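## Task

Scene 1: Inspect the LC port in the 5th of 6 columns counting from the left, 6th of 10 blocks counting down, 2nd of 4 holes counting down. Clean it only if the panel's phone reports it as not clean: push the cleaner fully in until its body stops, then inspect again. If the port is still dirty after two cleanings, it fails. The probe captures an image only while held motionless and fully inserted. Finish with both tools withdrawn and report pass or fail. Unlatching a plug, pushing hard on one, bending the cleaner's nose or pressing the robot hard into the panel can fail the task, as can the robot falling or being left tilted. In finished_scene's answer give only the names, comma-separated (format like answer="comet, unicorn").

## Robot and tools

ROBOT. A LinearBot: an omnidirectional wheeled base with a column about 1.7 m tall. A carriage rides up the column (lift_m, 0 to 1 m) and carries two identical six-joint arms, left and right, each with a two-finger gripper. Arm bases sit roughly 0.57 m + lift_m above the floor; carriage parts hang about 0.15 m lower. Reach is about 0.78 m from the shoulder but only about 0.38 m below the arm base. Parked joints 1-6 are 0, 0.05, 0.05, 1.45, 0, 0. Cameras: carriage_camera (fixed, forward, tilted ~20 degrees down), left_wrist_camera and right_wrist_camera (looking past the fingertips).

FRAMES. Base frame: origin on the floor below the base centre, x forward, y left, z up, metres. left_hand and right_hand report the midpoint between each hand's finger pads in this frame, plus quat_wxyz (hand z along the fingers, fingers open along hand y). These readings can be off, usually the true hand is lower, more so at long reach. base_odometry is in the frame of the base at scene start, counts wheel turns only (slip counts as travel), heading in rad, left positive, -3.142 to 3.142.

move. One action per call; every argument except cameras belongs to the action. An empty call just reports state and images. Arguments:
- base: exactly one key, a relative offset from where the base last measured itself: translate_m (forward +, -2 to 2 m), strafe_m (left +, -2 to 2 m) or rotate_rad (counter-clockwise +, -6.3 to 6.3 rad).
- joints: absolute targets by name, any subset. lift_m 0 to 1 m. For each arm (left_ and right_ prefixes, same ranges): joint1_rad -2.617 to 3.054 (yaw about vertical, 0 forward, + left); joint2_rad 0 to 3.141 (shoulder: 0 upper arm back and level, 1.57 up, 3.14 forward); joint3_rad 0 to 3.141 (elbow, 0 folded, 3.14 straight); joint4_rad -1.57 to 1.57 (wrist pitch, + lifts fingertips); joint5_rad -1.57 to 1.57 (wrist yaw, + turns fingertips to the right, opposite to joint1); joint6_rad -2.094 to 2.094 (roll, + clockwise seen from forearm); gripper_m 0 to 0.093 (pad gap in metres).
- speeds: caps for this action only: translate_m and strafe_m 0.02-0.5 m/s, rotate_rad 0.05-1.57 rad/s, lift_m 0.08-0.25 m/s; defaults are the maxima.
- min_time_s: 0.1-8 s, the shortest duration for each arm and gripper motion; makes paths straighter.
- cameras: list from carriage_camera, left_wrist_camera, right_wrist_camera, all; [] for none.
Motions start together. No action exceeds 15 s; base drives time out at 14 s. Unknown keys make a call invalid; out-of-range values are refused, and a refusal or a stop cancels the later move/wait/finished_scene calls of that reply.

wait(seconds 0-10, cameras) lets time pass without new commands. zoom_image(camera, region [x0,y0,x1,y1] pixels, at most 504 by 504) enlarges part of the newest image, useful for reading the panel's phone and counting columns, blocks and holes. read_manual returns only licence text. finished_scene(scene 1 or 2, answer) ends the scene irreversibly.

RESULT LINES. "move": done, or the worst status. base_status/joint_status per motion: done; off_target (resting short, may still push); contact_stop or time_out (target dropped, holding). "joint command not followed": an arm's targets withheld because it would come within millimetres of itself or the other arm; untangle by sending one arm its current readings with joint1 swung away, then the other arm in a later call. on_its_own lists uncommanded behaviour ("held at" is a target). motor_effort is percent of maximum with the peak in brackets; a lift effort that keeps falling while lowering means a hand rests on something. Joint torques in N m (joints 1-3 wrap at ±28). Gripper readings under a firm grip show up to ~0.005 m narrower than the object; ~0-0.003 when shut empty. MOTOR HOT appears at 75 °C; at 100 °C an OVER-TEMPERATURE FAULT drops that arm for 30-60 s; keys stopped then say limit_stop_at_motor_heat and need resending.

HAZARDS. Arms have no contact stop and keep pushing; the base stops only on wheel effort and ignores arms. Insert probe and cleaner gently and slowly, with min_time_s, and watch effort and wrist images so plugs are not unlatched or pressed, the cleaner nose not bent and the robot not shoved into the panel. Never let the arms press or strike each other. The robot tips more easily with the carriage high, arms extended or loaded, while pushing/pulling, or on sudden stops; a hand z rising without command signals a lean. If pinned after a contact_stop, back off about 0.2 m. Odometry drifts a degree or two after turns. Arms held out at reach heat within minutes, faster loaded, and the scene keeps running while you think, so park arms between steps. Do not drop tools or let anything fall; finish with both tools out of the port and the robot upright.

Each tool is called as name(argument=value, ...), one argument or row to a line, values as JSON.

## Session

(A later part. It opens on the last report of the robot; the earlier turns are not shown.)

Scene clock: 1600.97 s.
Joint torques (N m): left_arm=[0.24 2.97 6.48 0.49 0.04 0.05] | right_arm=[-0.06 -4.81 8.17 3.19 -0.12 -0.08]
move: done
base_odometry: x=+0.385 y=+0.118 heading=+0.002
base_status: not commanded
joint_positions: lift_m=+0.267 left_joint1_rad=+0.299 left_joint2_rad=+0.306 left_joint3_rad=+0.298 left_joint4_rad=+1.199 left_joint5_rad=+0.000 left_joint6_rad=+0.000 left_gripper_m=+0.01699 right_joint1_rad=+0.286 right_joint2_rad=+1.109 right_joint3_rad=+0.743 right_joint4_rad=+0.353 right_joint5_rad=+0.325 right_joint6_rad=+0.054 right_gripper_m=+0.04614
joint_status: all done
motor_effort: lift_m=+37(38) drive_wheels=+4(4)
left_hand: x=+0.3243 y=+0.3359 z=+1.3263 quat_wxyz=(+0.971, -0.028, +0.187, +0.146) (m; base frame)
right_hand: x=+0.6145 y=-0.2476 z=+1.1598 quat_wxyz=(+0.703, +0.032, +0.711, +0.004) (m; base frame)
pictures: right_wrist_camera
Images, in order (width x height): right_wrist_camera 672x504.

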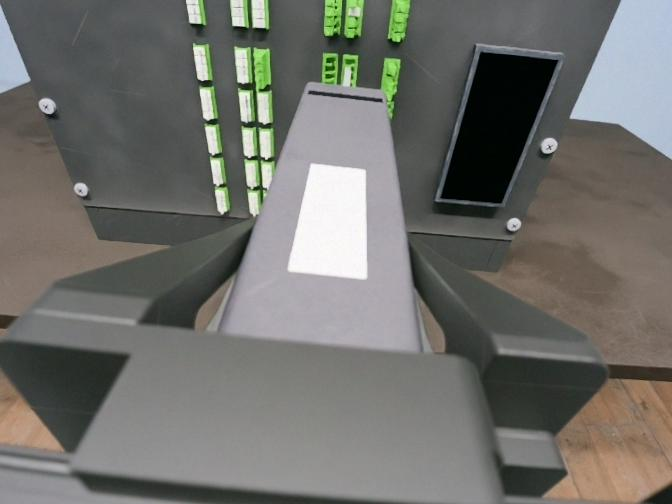

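move(
  joints={"lift_m": 0.2663},
  cameras=[],
)

move(
  base={"translate_m": 0.003},
  speeds={"translate_m": 0.02},
  cameras=["right_wrist_camera"],
)

zoom_image(
  camera="right_wrist_camera",
  region=[335, 50, 365, 80],
)

Scene clock: 1610.70 s.
Joint torques (N m): left_arm=[0.21 2.97 6.5 0.49 0.04 0.05] | right_arm=[-0.03 -4.83 8.21 3.19 -0.13 -0.11]
move: done
base_odometry: x=+0.385 y=+0.118 heading=+0.002
base_status: not commanded
joint_positions: lift_m=+0.267 left_joint1_rad=+0.299 left_joint2_rad=+0.306 left_joint3_rad=+0.298 left_joint4_rad=+1.199 left_joint5_rad=+0.000 left_joint6_rad=+0.000 left_gripper_m=+0.01699 right_joint1_rad=+0.286 right_joint2_rad=+1.109 right_joint3_rad=+0.743 right_joint4_rad=+0.353 right_joint5_rad=+0.325 right_joint6_rad=+0.054 right_gripper_m=+0.04614
joint_status: all done
motor_effort: lift_m=+37(38) drive_wheels=+2(4)
left_hand: x=+0.3243 y=+0.3359 z=+1.3256 quat_wxyz=(+0.971, -0.028, +0.187, +0.146) (m; base frame)
right_hand: x=+0.6145 y=-0.2476 z=+1.1593 quat_wxyz=(+0.703, +0.032, +0.711, +0.004) (m; base frame)
pictures: none
No camera images: "cameras" was empty.

Scene clock: 1611.30 s.
Joint torques (N m): left_arm=[0.25 3 6.49 0.46 -0.02 0.05] | right_arm=[-0.08 -4.22 8.28 3.26 -0.2 -0.09]
move: done
base_odometry: x=+0.388 y=+0.118 heading=+0.002
base_status: done
joint_positions: lift_m=+0.267 left_joint1_rad=+0.299 left_joint2_rad=+0.306 left_joint3_rad=+0.298 left_joint4_rad=+1.198 left_joint5_rad=-0.001 left_joint6_rad=+0.000 left_gripper_m=+0.01699 right_joint1_rad=+0.286 right_joint2_rad=+1.104 right_joint3_rad=+0.743 right_joint4_rad=+0.347 right_joint5_rad=+0.330 right_joint6_rad=+0.054 right_gripper_m=+0.04614
joint_status: not commanded
motor_effort: lift_m=+37(38) drive_wheels=+2(7)
left_hand: x=+0.3244 y=+0.3359 z=+1.3256 quat_wxyz=(+0.971, -0.028, +0.187, +0.146) (m; base frame)
right_hand: x=+0.6134 y=-0.2485 z=+1.1596 quat_wxyz=(+0.702, +0.033, +0.711, +0.002) (m; base frame)
pictures: right_wrist_camera
Images, in order (width x height): right_wrist_camera 672x504.

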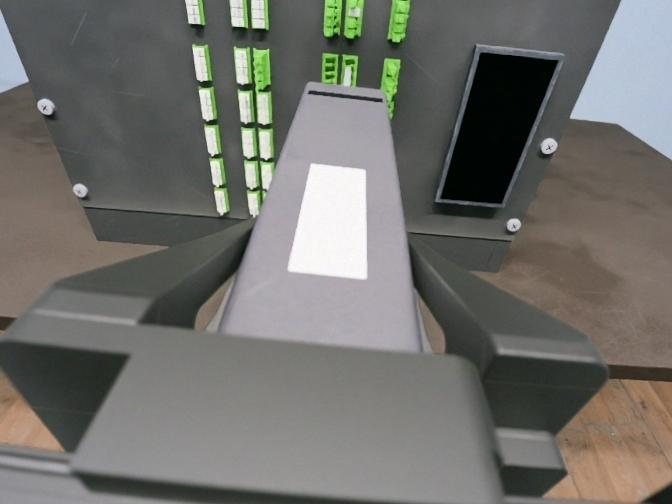

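Scaled by 16.800 from the camera's 672x504 image, which has a finer 960x720 frame.

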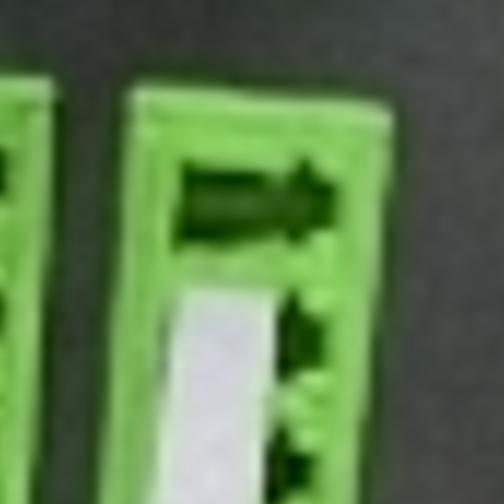

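move(
  joints={"lift_m": 0.2653, "right_joint5_rad": 0.315},
  cameras=["right_wrist_camera"],
)

zoom_image(
  camera="right_wrist_camera",
  region=[335, 50, 365, 80],
)

Scene clock: 1619.93 s.
Joint torques (N m): left_arm=[0.23 3.07 6.52 0.46 0.05 0.05] | right_arm=[-0.1 -4.19 8.36 3.26 -0.26 -0.09]
move: done
base_odometry: x=+0.388 y=+0.118 heading=+0.002
base_status: not commanded
joint_positions: lift_m=+0.265 left_joint1_rad=+0.299 left_joint2_rad=+0.306 left_joint3_rad=+0.298 left_joint4_rad=+1.198 left_joint5_rad=-0.001 left_joint6_rad=+0.000 left_gripper_m=+0.01699 right_joint1_rad=+0.286 right_joint2_rad=+1.104 right_joint3_rad=+0.743 right_joint4_rad=+0.348 right_joint5_rad=+0.330 right_joint6_rad=+0.054 right_gripper_m=+0.04614
joint_status: all done
motor_effort: lift_m=+37(40) drive_wheels=+1(4)
left_hand: x=+0.3244 y=+0.3359 z=+1.3244 quat_wxyz=(+0.971, -0.028, +0.187, +0.146) (m; base frame)
right_hand: x=+0.6134 y=-0.2485 z=+1.1588 quat_wxyz=(+0.703, +0.033, +0.711, +0.002) (m; base frame)
pictures: right_wrist_camera
Images, in order (width x height): right_wrist_camera 672x504.

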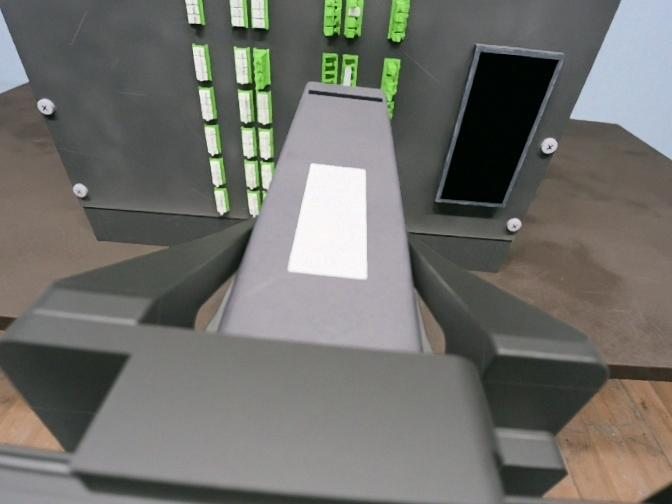

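Scaled by 16.800 from the camera's 672x504 image, which has a finer 960x720 frame.

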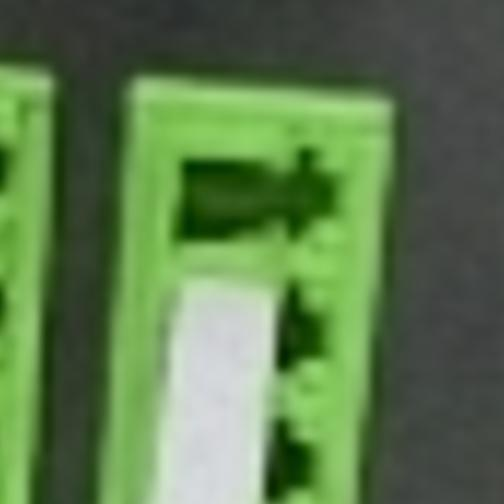

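move(
  joints={"lift_m": 0.2645},
  cameras=["right_wrist_camera"],
)

zoom_image(
  camera="right_wrist_camera",
  region=[335, 50, 365, 80],
)

Scene clock: 1625.50 s.
Joint torques (N m): left_arm=[0.24 3.04 6.5 0.49 0.05 0.05] | right_arm=[-0.1 -4.31 8.32 3.25 -0.23 -0.09]
move: done
base_odometry: x=+0.388 y=+0.118 heading=+0.002
base_status: not commanded
joint_positions: lift_m=+0.265 left_joint1_rad=+0.299 left_joint2_rad=+0.306 left_joint3_rad=+0.298 left_joint4_rad=+1.198 left_joint5_rad=-0.001 left_joint6_rad=+0.000 left_gripper_m=+0.01699 right_joint1_rad=+0.286 right_joint2_rad=+1.104 right_joint3_rad=+0.743 right_joint4_rad=+0.349 right_joint5_rad=+0.330 right_joint6_rad=+0.054 right_gripper_m=+0.04614
joint_status: all done
motor_effort: lift_m=+38(39) drive_wheels=+3(3)
left_hand: x=+0.3244 y=+0.3359 z=+1.3237 quat_wxyz=(+0.971, -0.028, +0.187, +0.146) (m; base frame)
right_hand: x=+0.6134 y=-0.2485 z=+1.1584 quat_wxyz=(+0.703, +0.033, +0.710, +0.002) (m; base frame)
pictures: right_wrist_camera
Images, in order (width x height): right_wrist_camera 672x504.

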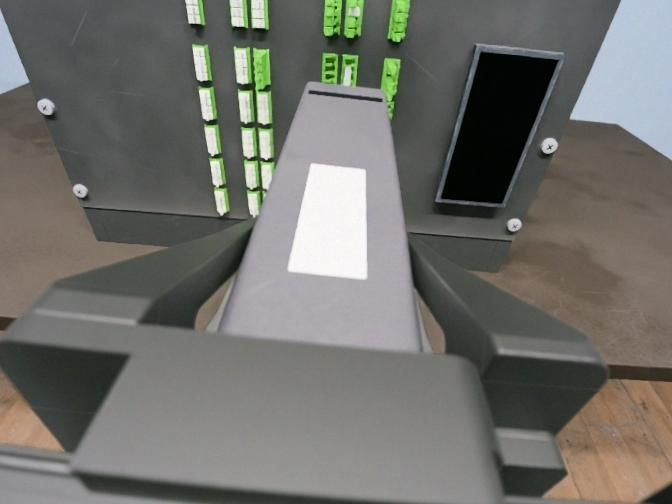

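Scaled by 16.800 from the camera's 672x504 image, which has a finer 960x720 frame.

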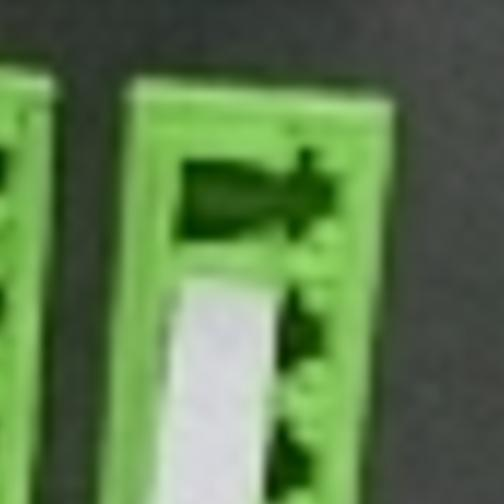

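move(
  base={"translate_m": -0.003},
  speeds={"translate_m": 0.02},
  cameras=["right_wrist_camera"],
)

zoom_image(
  camera="right_wrist_camera",
  region=[335, 50, 365, 80],
)

Scene clock: 1631.93 s.
Joint torques (N m): left_arm=[0.24 2.99 6.52 0.48 0.05 0.05] | right_arm=[-0.09 -4.26 8.16 3.15 -0.25 -0.1]
move: done
base_odometry: x=+0.385 y=+0.118 heading=+0.002
base_status: done
joint_positions: lift_m=+0.265 left_joint1_rad=+0.299 left_joint2_rad=+0.306 left_joint3_rad=+0.298 left_joint4_rad=+1.198 left_joint5_rad=-0.001 left_joint6_rad=+0.000 left_gripper_m=+0.01699 right_joint1_rad=+0.286 right_joint2_rad=+1.104 right_joint3_rad=+0.743 right_joint4_rad=+0.352 right_joint5_rad=+0.328 right_joint6_rad=+0.054 right_gripper_m=+0.04614
joint_status: not commanded
motor_effort: lift_m=+37(38) drive_wheels=+1(8)
left_hand: x=+0.3244 y=+0.3359 z=+1.3237 quat_wxyz=(+0.971, -0.028, +0.187, +0.146) (m; base frame)
right_hand: x=+0.6134 y=-0.2482 z=+1.1590 quat_wxyz=(+0.704, +0.033, +0.709, +0.003) (m; base frame)
pictures: right_wrist_camera
Images, in order (width x height): right_wrist_camera 672x504.

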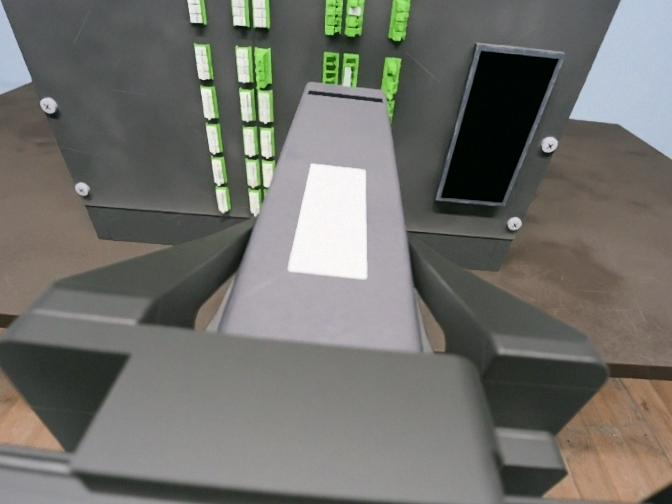

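Scaled by 16.800 from the camera's 672x504 image, which has a finer 960x720 frame.

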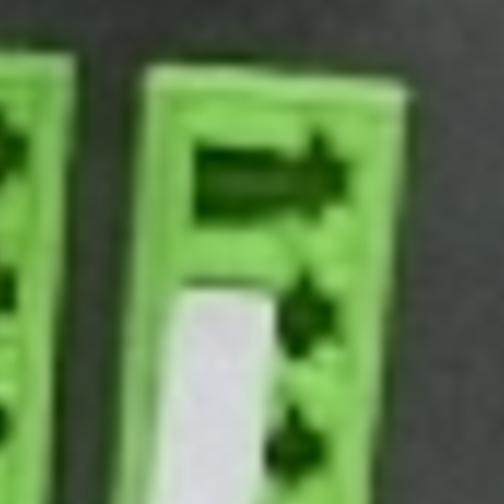

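move(
  joints={"right_joint5_rad": 0.351, "lift_m": 0.2643},
  cameras=[],
)

move(
  joints={"right_joint5_rad": 0.331},
  cameras=["right_wrist_camera"],
)

zoom_image(
  camera="right_wrist_camera",
  region=[335, 50, 365, 80],
)

Scene clock: 1640.07 s.
Joint torques (N m): left_arm=[0.23 3.03 6.52 0.49 0.05 0.05] | right_arm=[-0.13 -4.25 8.25 3.21 0.12 -0.11]
move: done
base_odometry: x=+0.385 y=+0.118 heading=+0.002
base_status: not commanded
joint_positions: lift_m=+0.265 left_joint1_rad=+0.299 left_joint2_rad=+0.306 left_joint3_rad=+0.298 left_joint4_rad=+1.198 left_joint5_rad=-0.001 left_joint6_rad=+0.000 left_gripper_m=+0.01699 right_joint1_rad=+0.286 right_joint2_rad=+1.104 right_joint3_rad=+0.743 right_joint4_rad=+0.353 right_joint5_rad=+0.333 right_joint6_rad=+0.054 right_gripper_m=+0.04614
joint_status: all done
motor_effort: lift_m=+36(37) drive_wheels=+2(2)
left_hand: x=+0.3244 y=+0.3359 z=+1.3235 quat_wxyz=(+0.971, -0.028, +0.187, +0.146) (m; base frame)
right_hand: x=+0.6134 y=-0.2490 z=+1.1591 quat_wxyz=(+0.704, +0.035, +0.709, +0.002) (m; base frame)
pictures: none
No camera images: "cameras" was empty.

Scene clock: 1640.40 s.
Joint torques (N m): left_arm=[0.23 3.03 6.52 0.49 0.05 0.05] | right_arm=[-0.09 -4.31 8.17 3.19 -0.12 -0.09]
move: done
base_odometry: x=+0.385 y=+0.118 heading=+0.002
base_status: not commanded
joint_positions: lift_m=+0.265 left_joint1_rad=+0.299 left_joint2_rad=+0.306 left_joint3_rad=+0.298 left_joint4_rad=+1.198 left_joint5_rad=-0.001 left_joint6_rad=+0.000 left_gripper_m=+0.01699 right_joint1_rad=+0.286 right_joint2_rad=+1.104 right_joint3_rad=+0.743 right_joint4_rad=+0.353 right_joint5_rad=+0.333 right_joint6_rad=+0.054 right_gripper_m=+0.04614
joint_status: all done
motor_effort: lift_m=+37(37) drive_wheels=+1(2)
left_hand: x=+0.3244 y=+0.3359 z=+1.3235 quat_wxyz=(+0.971, -0.028, +0.187, +0.146) (m; base frame)
right_hand: x=+0.6134 y=-0.2490 z=+1.1591 quat_wxyz=(+0.704, +0.035, +0.709, +0.002) (m; base frame)
pictures: right_wrist_camera
Images, in order (width x height): right_wrist_camera 672x504.

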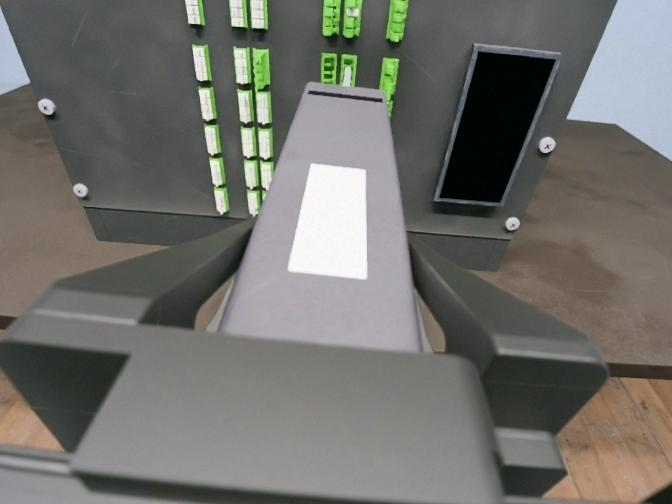

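Scaled by 16.800 from the camera's 672x504 image, which has a finer 960x720 frame.

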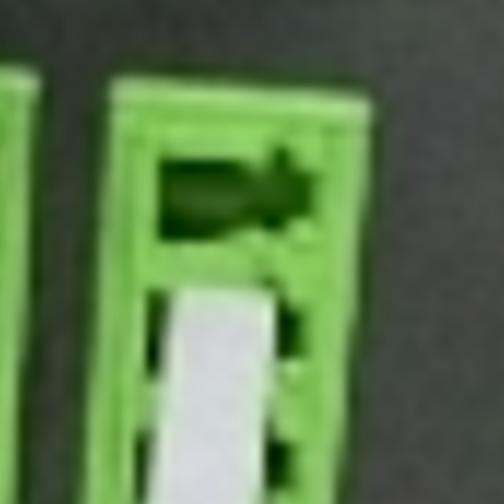

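move(
  joints={"right_joint5_rad": 0.313, "lift_m": 0.2635},
  cameras=[],
)

move(
  joints={"right_joint5_rad": 0.328},
  cameras=["right_wrist_camera"],
)

zoom_image(
  camera="right_wrist_camera",
  region=[335, 50, 365, 80],
)

Scene clock: 1648.50 s.
Joint torques (N m): left_arm=[0.23 3.03 6.52 0.5 0.05 0.05] | right_arm=[-0.12 -4.36 8.16 3.2 -0.28 -0.11]
move: done
base_odometry: x=+0.385 y=+0.118 heading=+0.002
base_status: not commanded
joint_positions: lift_m=+0.264 left_joint1_rad=+0.299 left_joint2_rad=+0.306 left_joint3_rad=+0.298 left_joint4_rad=+1.198 left_joint5_rad=-0.001 left_joint6_rad=+0.000 left_gripper_m=+0.01699 right_joint1_rad=+0.286 right_joint2_rad=+1.104 right_joint3_rad=+0.743 right_joint4_rad=+0.353 right_joint5_rad=+0.330 right_joint6_rad=+0.054 right_gripper_m=+0.04614
joint_status: all done
motor_effort: lift_m=+37(39) drive_wheels=+1(2)
left_hand: x=+0.3245 y=+0.3360 z=+1.3226 quat_wxyz=(+0.971, -0.029, +0.187, +0.146) (m; base frame)
right_hand: x=+0.6134 y=-0.2486 z=+1.1583 quat_wxyz=(+0.704, +0.034, +0.709, +0.003) (m; base frame)
pictures: none
No camera images: "cameras" was empty.

Scene clock: 1648.83 s.
Joint torques (N m): left_arm=[0.23 3.04 6.52 0.5 0.05 0.05] | right_arm=[-0.17 -4.25 8.21 3.19 -0.11 -0.08]
move: done
base_odometry: x=+0.385 y=+0.118 heading=+0.002
base_status: not commanded
joint_positions: lift_m=+0.264 left_joint1_rad=+0.299 left_joint2_rad=+0.306 left_joint3_rad=+0.298 left_joint4_rad=+1.198 left_joint5_rad=-0.001 left_joint6_rad=+0.000 left_gripper_m=+0.01699 right_joint1_rad=+0.286 right_joint2_rad=+1.104 right_joint3_rad=+0.743 right_joint4_rad=+0.353 right_joint5_rad=+0.330 right_joint6_rad=+0.054 right_gripper_m=+0.04614
joint_status: all done
motor_effort: lift_m=+38(38) drive_wheels=+3(3)
left_hand: x=+0.3245 y=+0.3360 z=+1.3226 quat_wxyz=(+0.971, -0.029, +0.187, +0.146) (m; base frame)
right_hand: x=+0.6134 y=-0.2486 z=+1.1583 quat_wxyz=(+0.704, +0.034, +0.709, +0.003) (m; base frame)
pictures: right_wrist_camera
Images, in order (width x height): right_wrist_camera 672x504.

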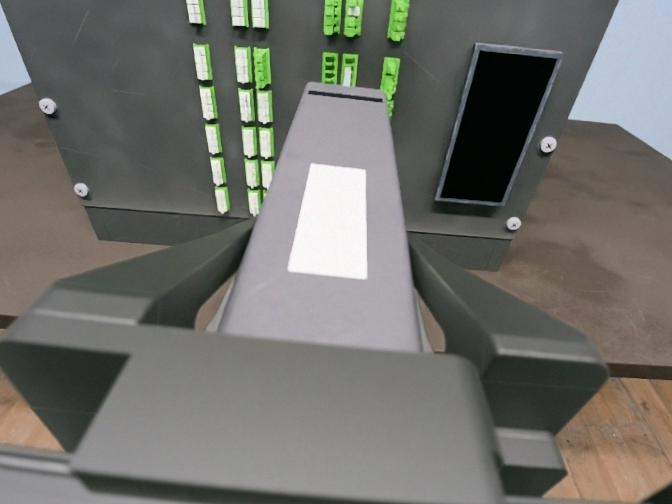

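Scaled by 16.800 from the camera's 672x504 image, which has a finer 960x720 frame.

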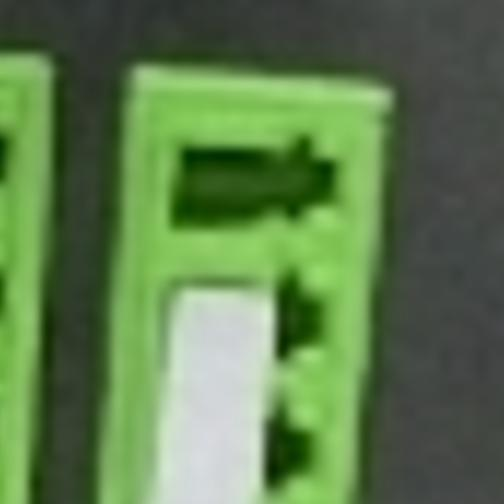

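move(
  base={"translate_m": 0.003},
  speeds={"translate_m": 0.02},
  cameras=["right_wrist_camera"],
)

zoom_image(
  camera="right_wrist_camera",
  region=[335, 50, 365, 80],
)

Scene clock: 1653.77 s.
Joint torques (N m): left_arm=[0.23 3 6.5 0.45 0.05 0.05] | right_arm=[-0.06 -4.23 8.21 3.19 -0.11 -0.09]
move: done
base_odometry: x=+0.388 y=+0.118 heading=+0.002
base_status: done
joint_positions: lift_m=+0.264 left_joint1_rad=+0.299 left_joint2_rad=+0.306 left_joint3_rad=+0.298 left_joint4_rad=+1.199 left_joint5_rad=-0.001 left_joint6_rad=+0.000 left_gripper_m=+0.01699 right_joint1_rad=+0.286 right_joint2_rad=+1.104 right_joint3_rad=+0.743 right_joint4_rad=+0.353 right_joint5_rad=+0.330 right_joint6_rad=+0.054 right_gripper_m=+0.04614
joint_status: not commanded
motor_effort: lift_m=+36(38) drive_wheels=-6(10)
left_hand: x=+0.3243 y=+0.3359 z=+1.3227 quat_wxyz=(+0.971, -0.028, +0.187, +0.146) (m; base frame)
right_hand: x=+0.6134 y=-0.2486 z=+1.1584 quat_wxyz=(+0.705, +0.034, +0.709, +0.003) (m; base frame)
pictures: right_wrist_camera
Images, in order (width x height): right_wrist_camera 672x504.

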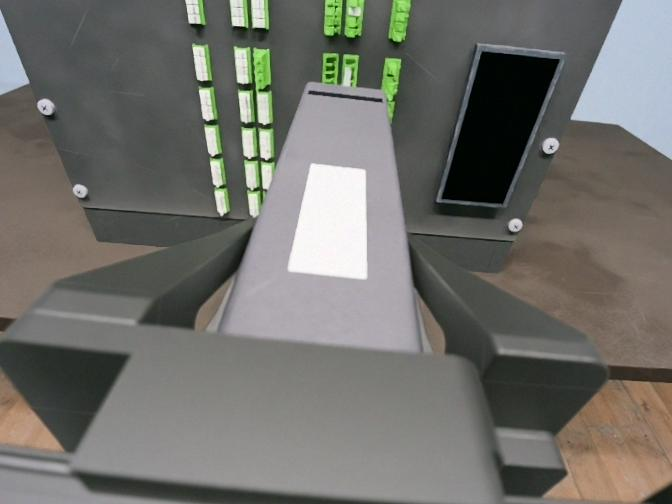

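Scaled by 16.800 from the camera's 672x504 image, which has a finer 960x720 frame.

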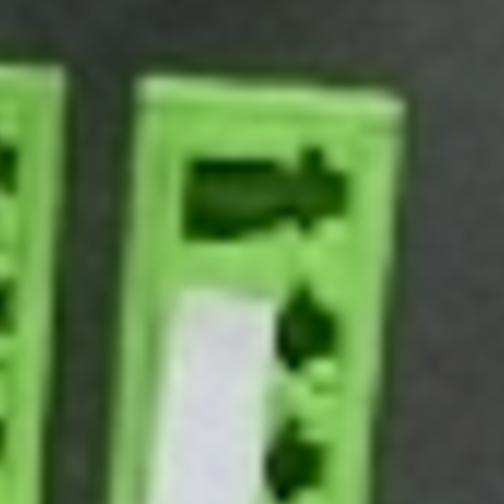

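move(
  base={"translate_m": 0.003},
  speeds={"translate_m": 0.02},
  cameras=["right_wrist_camera"],
)

zoom_image(
  camera="right_wrist_camera",
  region=[335, 50, 365, 80],
)

Scene clock: 1659.90 s.
Joint torques (N m): left_arm=[0.24 3.03 6.76 0.52 0.07 0.05] | right_arm=[-0.12 -4.27 8.21 3.2 -0.08 -0.08]
move: done
base_odometry: x=+0.391 y=+0.118 heading=+0.002
base_status: done
joint_positions: lift_m=+0.264 left_joint1_rad=+0.299 left_joint2_rad=+0.306 left_joint3_rad=+0.298 left_joint4_rad=+1.199 left_joint5_rad=-0.001 left_joint6_rad=+0.000 left_gripper_m=+0.01699 right_joint1_rad=+0.286 right_joint2_rad=+1.104 right_joint3_rad=+0.743 right_joint4_rad=+0.353 right_joint5_rad=+0.330 right_joint6_rad=+0.054 right_gripper_m=+0.04614
joint_status: not commanded
motor_effort: lift_m=+37(38) drive_wheels=-5(9)
left_hand: x=+0.3242 y=+0.3359 z=+1.3227 quat_wxyz=(+0.971, -0.029, +0.187, +0.146) (m; base frame)
right_hand: x=+0.6134 y=-0.2486 z=+1.1582 quat_wxyz=(+0.704, +0.034, +0.709, +0.003) (m; base frame)
pictures: right_wrist_camera
Images, in order (width x height): right_wrist_camera 672x504.

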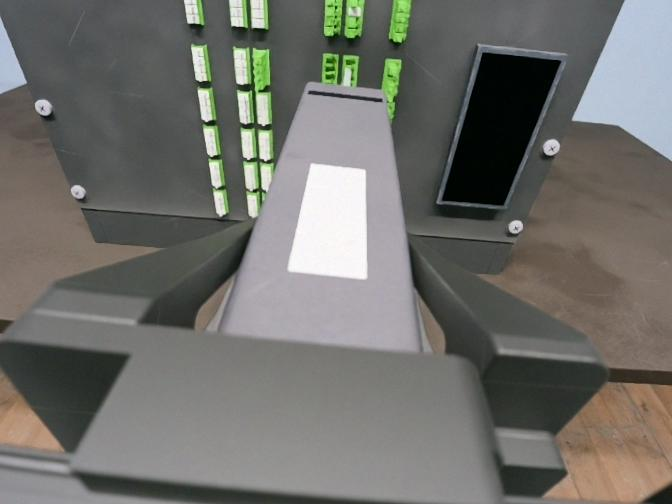

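Scaled by 16.800 from the camera's 672x504 image, which has a finer 960x720 frame.

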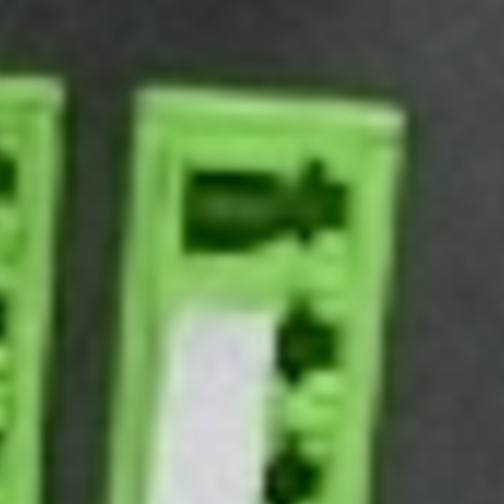

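move(
  base={"translate_m": 0.003},
  speeds={"translate_m": 0.02},
  cameras=["right_wrist_camera"],
)

zoom_image(
  camera="right_wrist_camera",
  region=[335, 50, 365, 80],
)

Scene clock: 1664.77 s.
Joint torques (N m): left_arm=[0.23 3.18 6.41 0.44 0.05 0.05] | right_arm=[-0.13 -3.58 8.12 3.29 -0.13 -0.08]
move: done
base_odometry: x=+0.393 y=+0.118 heading=+0.003
base_status: done
joint_positions: lift_m=+0.264 left_joint1_rad=+0.299 left_joint2_rad=+0.306 left_joint3_rad=+0.298 left_joint4_rad=+1.199 left_joint5_rad=-0.001 left_joint6_rad=+0.000 left_gripper_m=+0.01699 right_joint1_rad=+0.287 right_joint2_rad=+1.096 right_joint3_rad=+0.743 right_joint4_rad=+0.343 right_joint5_rad=+0.332 right_joint6_rad=+0.054 right_gripper_m=+0.04614
joint_status: not commanded
motor_effort: lift_m=+37(38) drive_wheels=+4(8)
left_hand: x=+0.3242 y=+0.3359 z=+1.3227 quat_wxyz=(+0.971, -0.029, +0.187, +0.146) (m; base frame)
right_hand: x=+0.6118 y=-0.2490 z=+1.1587 quat_wxyz=(+0.704, +0.034, +0.710, +0.002) (m; base frame)
pictures: right_wrist_camera
Images, in order (width x height): right_wrist_camera 672x504.

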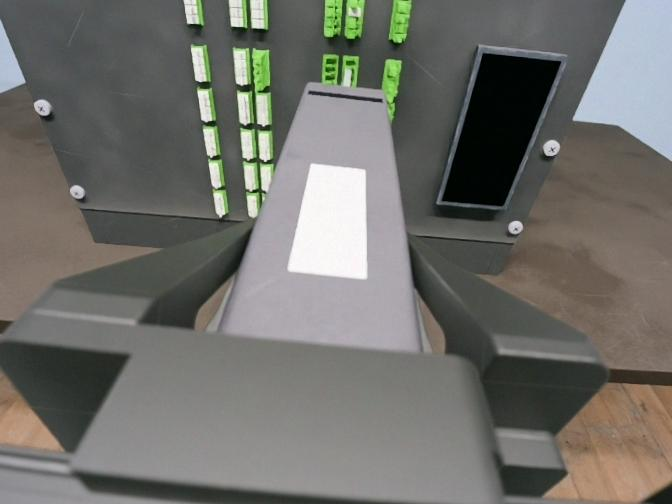

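Scaled by 16.800 from the camera's 672x504 image, which has a finer 960x720 frame.

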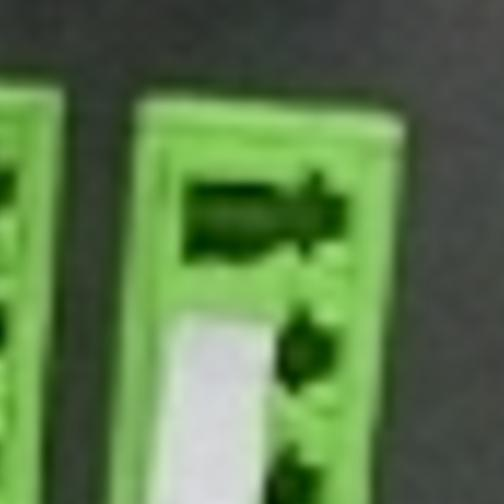

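move(
  base={"translate_m": 0.002},
  speeds={"translate_m": 0.02},
  cameras=["right_wrist_camera"],
)

zoom_image(
  camera="right_wrist_camera",
  region=[335, 50, 365, 80],
)

Scene clock: 1675.60 s.
Joint torques (N m): left_arm=[0.35 2.89 6.49 0.48 0.05 0.05] | right_arm=[-0.28 -2.78 8.13 3.45 -0.13 -0.1]
move: done
base_odometry: x=+0.395 y=+0.118 heading=+0.003
base_status: done
joint_positions: lift_m=+0.264 left_joint1_rad=+0.299 left_joint2_rad=+0.306 left_joint3_rad=+0.298 left_joint4_rad=+1.199 left_joint5_rad=-0.001 left_joint6_rad=+0.000 left_gripper_m=+0.01699 right_joint1_rad=+0.288 right_joint2_rad=+1.090 right_joint3_rad=+0.743 right_joint4_rad=+0.335 right_joint5_rad=+0.334 right_joint6_rad=+0.054 right_gripper_m=+0.04614
joint_status: not commanded
motor_effort: lift_m=+37(38) drive_wheels=+4(9)
left_hand: x=+0.3243 y=+0.3360 z=+1.3227 quat_wxyz=(+0.971, -0.029, +0.187, +0.146) (m; base frame)
right_hand: x=+0.6105 y=-0.2494 z=+1.1591 quat_wxyz=(+0.703, +0.034, +0.710, +0.002) (m; base frame)
pictures: right_wrist_camera
Images, in order (width x height): right_wrist_camera 672x504.

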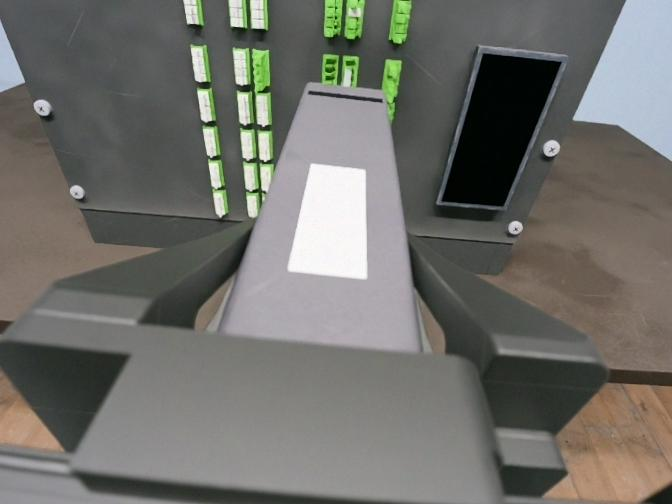

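Scaled by 16.800 from the camera's 672x504 image, which has a finer 960x720 frame.

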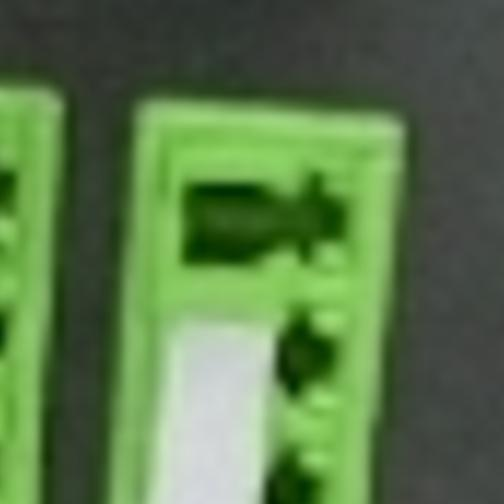

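zoom_image(
  camera="right_wrist_camera",
  region=[315, 0, 365, 50],
)

zoom_image(
  camera="right_wrist_camera",
  region=[375, 0, 415, 50],
)

zoom_image(
  camera="right_wrist_camera",
  region=[370, 50, 420, 130],
)

zoom_image(
  camera="right_wrist_camera",
  region=[180, 30, 280, 130],
)

Scaled by 10.080 from the camera's 672x504 image, which has a finer 960x720 frame.

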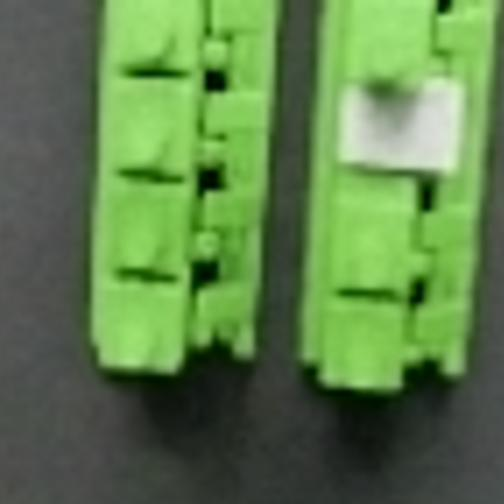

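Scaled by 10.080 from the camera's 672x504 image, which has a finer 960x720 frame.

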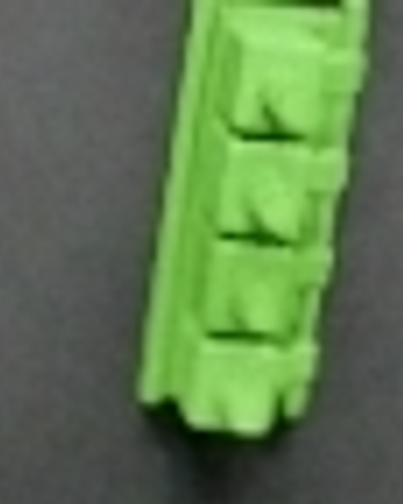

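Scaled by 6.300 from the camera's 672x504 image, which has a finer 960x720 frame.

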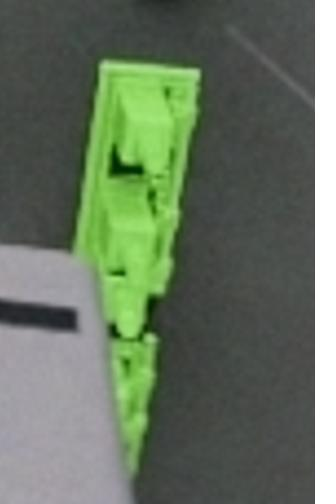

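Scaled by 5.040 from the camera's 672x504 image, which has a finer 960x720 frame.

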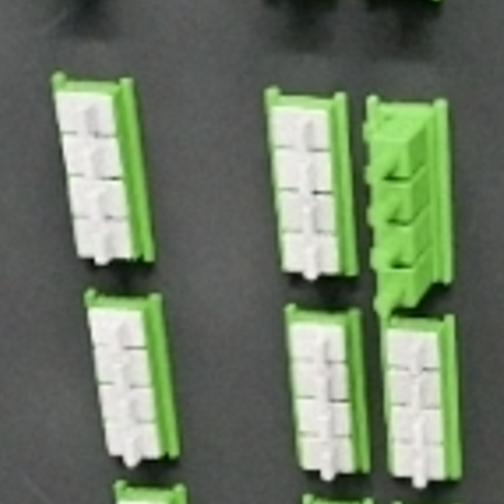

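move(
  base={"translate_m": -0.018},
  speeds={"translate_m": 0.04},
  cameras=[],
)

move(
  joints={"lift_m": 0.2783, "right_joint4_rad": 0.377},
  min_time_s=1,
  speeds={"lift_m": 0.08},
  cameras=["right_wrist_camera"],
)

zoom_image(
  camera="right_wrist_camera",
  region=[300, 0, 420, 100],
)

zoom_image(
  camera="right_wrist_camera",
  region=[0, 60, 252, 279],
)

zoom_image(
  camera="right_wrist_camera",
  region=[400, 30, 600, 280],
)

Scene clock: 1756.13 s.
Joint torques (N m): left_arm=[0.24 3.04 6.52 0.49 0.06 0.05] | right_arm=[1.46 -9.26 7.97 2.43 0.08 -0.02]
move: done
base_odometry: x=+0.377 y=+0.118 heading=+0.003
base_status: done
joint_positions: lift_m=+0.264 left_joint1_rad=+0.299 left_joint2_rad=+0.306 left_joint3_rad=+0.298 left_joint4_rad=+1.199 left_joint5_rad=-0.001 left_joint6_rad=+0.000 left_gripper_m=+0.01699 right_joint1_rad=+0.271 right_joint2_rad=+1.153 right_joint3_rad=+0.745 right_joint4_rad=+0.414 right_joint5_rad=+0.313 right_joint6_rad=+0.048 right_gripper_m=+0.04611
joint_status: not commanded
on_its_own: right_joint4_rad moved +0.079 to your old target +0.412
motor_effort: lift_m=+37(38) drive_wheels=-3(11)
left_hand: x=+0.3243 y=+0.3360 z=+1.3227 quat_wxyz=(+0.971, -0.029, +0.187, +0.146) (m; base frame)
right_hand: x=+0.6241 y=-0.2490 z=+1.1554 quat_wxyz=(+0.709, +0.033, +0.704, +0.003) (m; base frame)
pictures: none
No camera images: "cameras" was empty.

Scene clock: 1757.40 s.
Joint torques (N m): left_arm=[0.24 3.04 6.49 0.52 0.05 0.05] | right_arm=[0.7 -6.97 8.06 3.02 0.09 -0.05]
move: off_target
base_odometry: x=+0.377 y=+0.118 heading=+0.003
base_status: not commanded
joint_positions: lift_m=+0.278 left_joint1_rad=+0.299 left_joint2_rad=+0.306 left_joint3_rad=+0.298 left_joint4_rad=+1.200 left_joint5_rad=-0.001 left_joint6_rad=+0.000 left_gripper_m=+0.01699 right_joint1_rad=+0.278 right_joint2_rad=+1.131 right_joint3_rad=+0.745 right_joint4_rad=+0.335 right_joint5_rad=+0.314 right_joint6_rad=+0.052 right_gripper_m=+0.04611
joint_status: right_joint4_rad off_target (ended at +0.335, target +0.377); the others done
motor_effort: lift_m=+41(49) drive_wheels=+1(4)
left_hand: x=+0.3239 y=+0.3359 z=+1.3375 quat_wxyz=(+0.971, -0.029, +0.186, +0.146) (m; base frame)
right_hand: x=+0.6191 y=-0.2475 z=+1.1594 quat_wxyz=(+0.690, +0.026, +0.724, +0.000) (m; base frame)
pictures: right_wrist_camera
Images, in order (width x height): right_wrist_camera 672x504.

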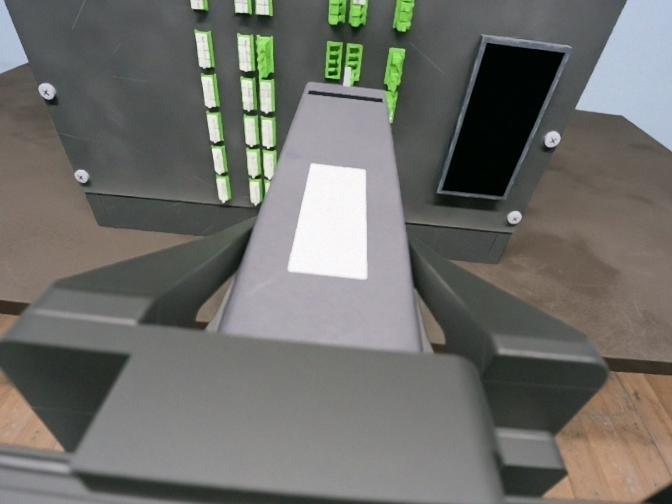

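Scaled by 4.200 from the camera's 672x504 image, which has a finer 960x720 frame.

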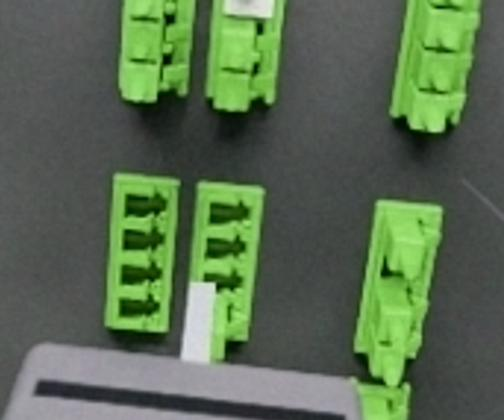

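Scaled by 2.000 from the camera's 672x504 image, which has a finer 960x720 frame.

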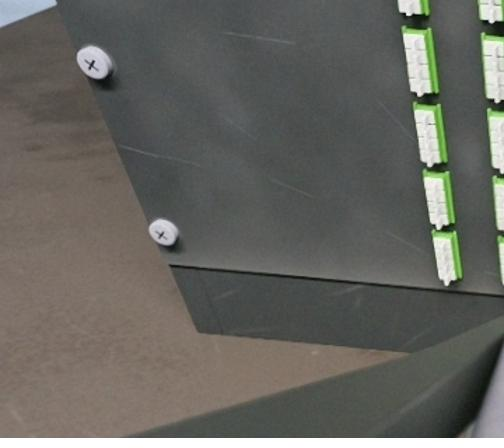

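Scaled by 2.016 from the camera's 672x504 image, which has a finer 960x720 frame.

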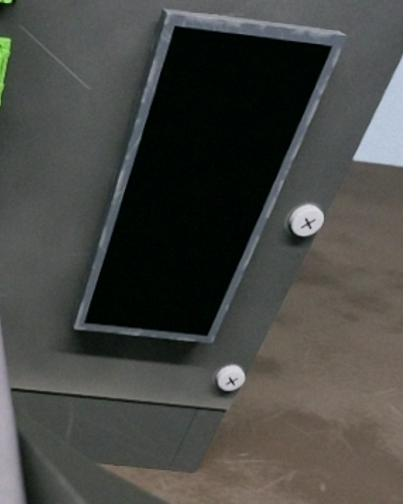

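move(
  base={"strafe_m": -0.005},
  joints={"lift_m": 0.2855},
  speeds={"strafe_m": 0.03, "lift_m": 0.08},
  cameras=["right_wrist_camera"],
)

zoom_image(
  camera="right_wrist_camera",
  region=[320, 45, 380, 85],
)

Scene clock: 1788.77 s.
Joint torques (N m): left_arm=[0.05 2.96 6.45 0.42 0.02 0.05] | right_arm=[0.44 -6.6 8.01 3.15 0.01 -0.05]
move: done
base_odometry: x=+0.377 y=+0.113 heading=+0.003
base_status: done
joint_positions: lift_m=+0.285 left_joint1_rad=+0.300 left_joint2_rad=+0.306 left_joint3_rad=+0.298 left_joint4_rad=+1.199 left_joint5_rad=-0.001 left_joint6_rad=+0.000 left_gripper_m=+0.01699 right_joint1_rad=+0.280 right_joint2_rad=+1.127 right_joint3_rad=+0.745 right_joint4_rad=+0.326 right_joint5_rad=+0.317 right_joint6_rad=+0.052 right_gripper_m=+0.04611
joint_status: all done
motor_effort: lift_m=+41(48) drive_wheels=-4(9)
left_hand: x=+0.3240 y=+0.3360 z=+1.3446 quat_wxyz=(+0.971, -0.029, +0.186, +0.147) (m; base frame)
right_hand: x=+0.6182 y=-0.2474 z=+1.1658 quat_wxyz=(+0.688, +0.026, +0.725, -0.001) (m; base frame)
pictures: right_wrist_camera
Images, in order (width x height): right_wrist_camera 672x504.

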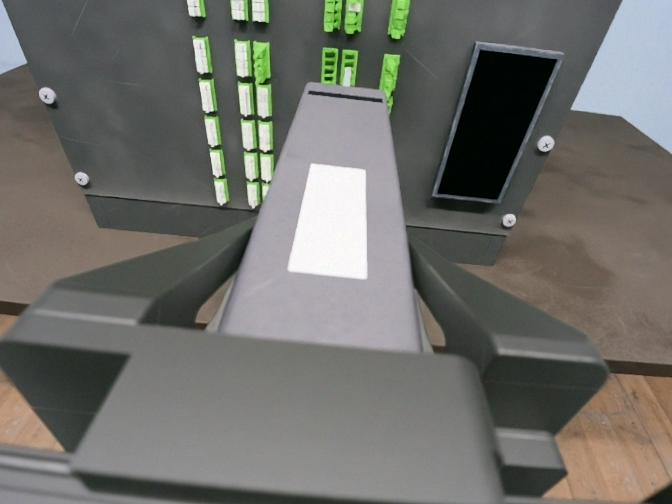

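Scaled by 8.400 from the camera's 672x504 image, which has a finer 960x720 frame.

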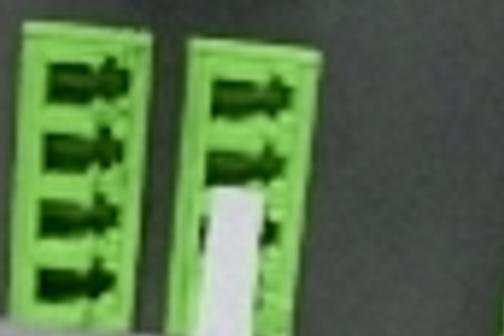

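move(
  base={"translate_m": 0.003},
  joints={"lift_m": 0.287},
  speeds={"translate_m": 0.02, "lift_m": 0.08},
  cameras=["right_wrist_camera"],
)

zoom_image(
  camera="right_wrist_camera",
  region=[335, 50, 365, 80],
)

Scene clock: 1798.67 s.
Joint torques (N m): left_arm=[0.13 3.04 6.5 0.44 0.05 0.05] | right_arm=[0.53 -6.52 7.95 3.2 0.01 -0.05]
move: done
base_odometry: x=+0.380 y=+0.113 heading=+0.003
base_status: done
joint_positions: lift_m=+0.287 left_joint1_rad=+0.300 left_joint2_rad=+0.306 left_joint3_rad=+0.298 left_joint4_rad=+1.199 left_joint5_rad=-0.001 left_joint6_rad=+0.000 left_gripper_m=+0.01699 right_joint1_rad=+0.280 right_joint2_rad=+1.127 right_joint3_rad=+0.745 right_joint4_rad=+0.320 right_joint5_rad=+0.317 right_joint6_rad=+0.052 right_gripper_m=+0.04611
joint_status: all done
motor_effort: lift_m=+42(48) drive_wheels=-5(7)
left_hand: x=+0.3240 y=+0.3360 z=+1.3460 quat_wxyz=(+0.971, -0.029, +0.186, +0.147) (m; base frame)
right_hand: x=+0.6180 y=-0.2474 z=+1.1661 quat_wxyz=(+0.686, +0.026, +0.727, -0.001) (m; base frame)
pictures: right_wrist_camera
Images, in order (width x height): right_wrist_camera 672x504.

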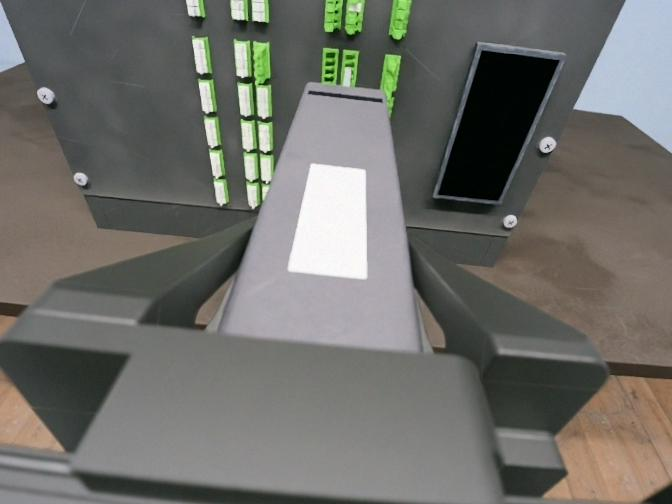

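Scaled by 16.800 from the camera's 672x504 image, which has a finer 960x720 frame.

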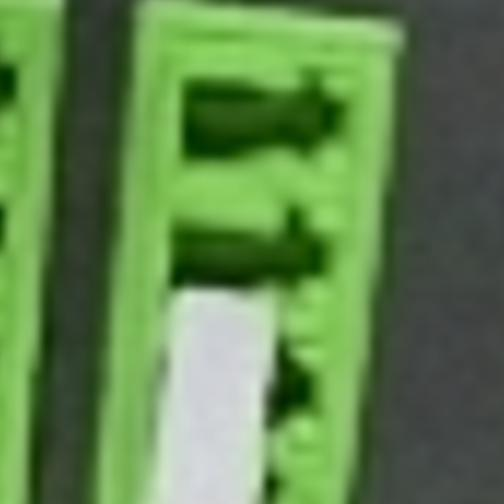

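move(
  joints={"right_joint4_rad": 0.39},
  cameras=["right_wrist_camera"],
)

zoom_image(
  camera="right_wrist_camera",
  region=[335, 50, 365, 80],
)

Scene clock: 1805.53 s.
Joint torques (N m): left_arm=[0.2 3.04 6.5 0.48 0.05 0.05] | right_arm=[0.49 -6.56 8.03 3.35 0.05 -0.08]
move: off_target
base_odometry: x=+0.380 y=+0.113 heading=+0.003
base_status: not commanded
joint_positions: lift_m=+0.287 left_joint1_rad=+0.300 left_joint2_rad=+0.306 left_joint3_rad=+0.298 left_joint4_rad=+1.199 left_joint5_rad=-0.001 left_joint6_rad=+0.000 left_gripper_m=+0.01699 right_joint1_rad=+0.280 right_joint2_rad=+1.127 right_joint3_rad=+0.745 right_joint4_rad=+0.322 right_joint5_rad=+0.317 right_joint6_rad=+0.052 right_gripper_m=+0.04611
joint_status: right_joint4_rad off_target (ended at +0.322, target +0.390)
motor_effort: lift_m=+42(43) drive_wheels=-6(8)
left_hand: x=+0.3240 y=+0.3360 z=+1.3460 quat_wxyz=(+0.971, -0.029, +0.186, +0.147) (m; base frame)
right_hand: x=+0.6180 y=-0.2474 z=+1.1665 quat_wxyz=(+0.687, +0.026, +0.726, -0.001) (m; base frame)
pictures: right_wrist_camera
Images, in order (width x height): right_wrist_camera 672x504.

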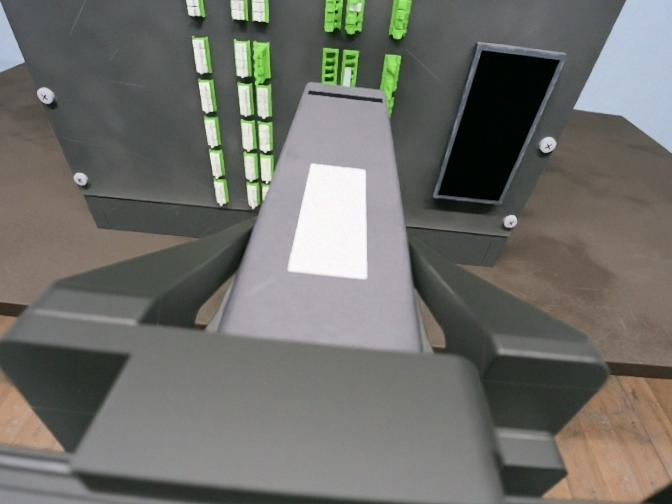

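Scaled by 16.800 from the camera's 672x504 image, which has a finer 960x720 frame.

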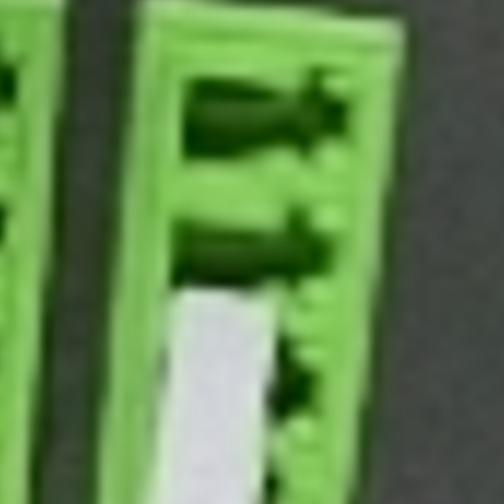

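move(
  joints={"right_joint4_rad": 0.384, "lift_m": 0.289},
  speeds={"lift_m": 0.08},
  cameras=["right_wrist_camera"],
)

zoom_image(
  camera="right_wrist_camera",
  region=[335, 50, 365, 80],
)

Scene clock: 1813.67 s.
Joint torques (N m): left_arm=[0.2 3.14 6.49 0.46 0.05 0.05] | right_arm=[0.43 -6.61 7.92 3.19 0.06 -0.05]
move: off_target
base_odometry: x=+0.380 y=+0.113 heading=+0.003
base_status: not commanded
joint_positions: lift_m=+0.289 left_joint1_rad=+0.300 left_joint2_rad=+0.306 left_joint3_rad=+0.298 left_joint4_rad=+1.199 left_joint5_rad=-0.001 left_joint6_rad=+0.000 left_gripper_m=+0.01699 right_joint1_rad=+0.280 right_joint2_rad=+1.127 right_joint3_rad=+0.745 right_joint4_rad=+0.326 right_joint5_rad=+0.317 right_joint6_rad=+0.052 right_gripper_m=+0.04611
joint_status: right_joint4_rad off_target (ended at +0.325, target +0.384); the others done
motor_effort: lift_m=+41(49) drive_wheels=-4(7)
left_hand: x=+0.3240 y=+0.3360 z=+1.3480 quat_wxyz=(+0.971, -0.029, +0.186, +0.147) (m; base frame)
right_hand: x=+0.6181 y=-0.2474 z=+1.1694 quat_wxyz=(+0.688, +0.026, +0.725, -0.001) (m; base frame)
pictures: right_wrist_camera
Images, in order (width x height): right_wrist_camera 672x504.

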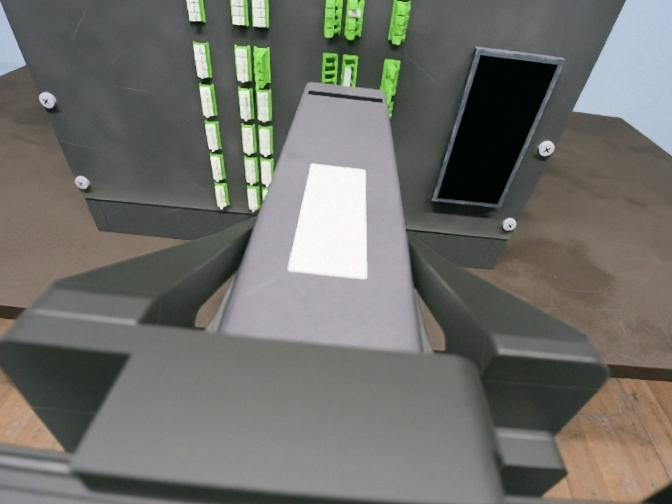

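Scaled by 16.800 from the camera's 672x504 image, which has a finer 960x720 frame.

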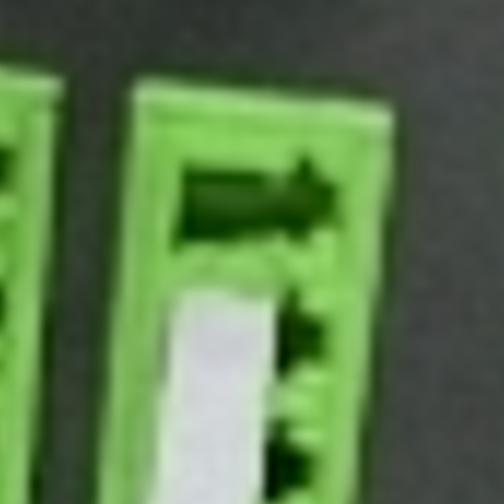

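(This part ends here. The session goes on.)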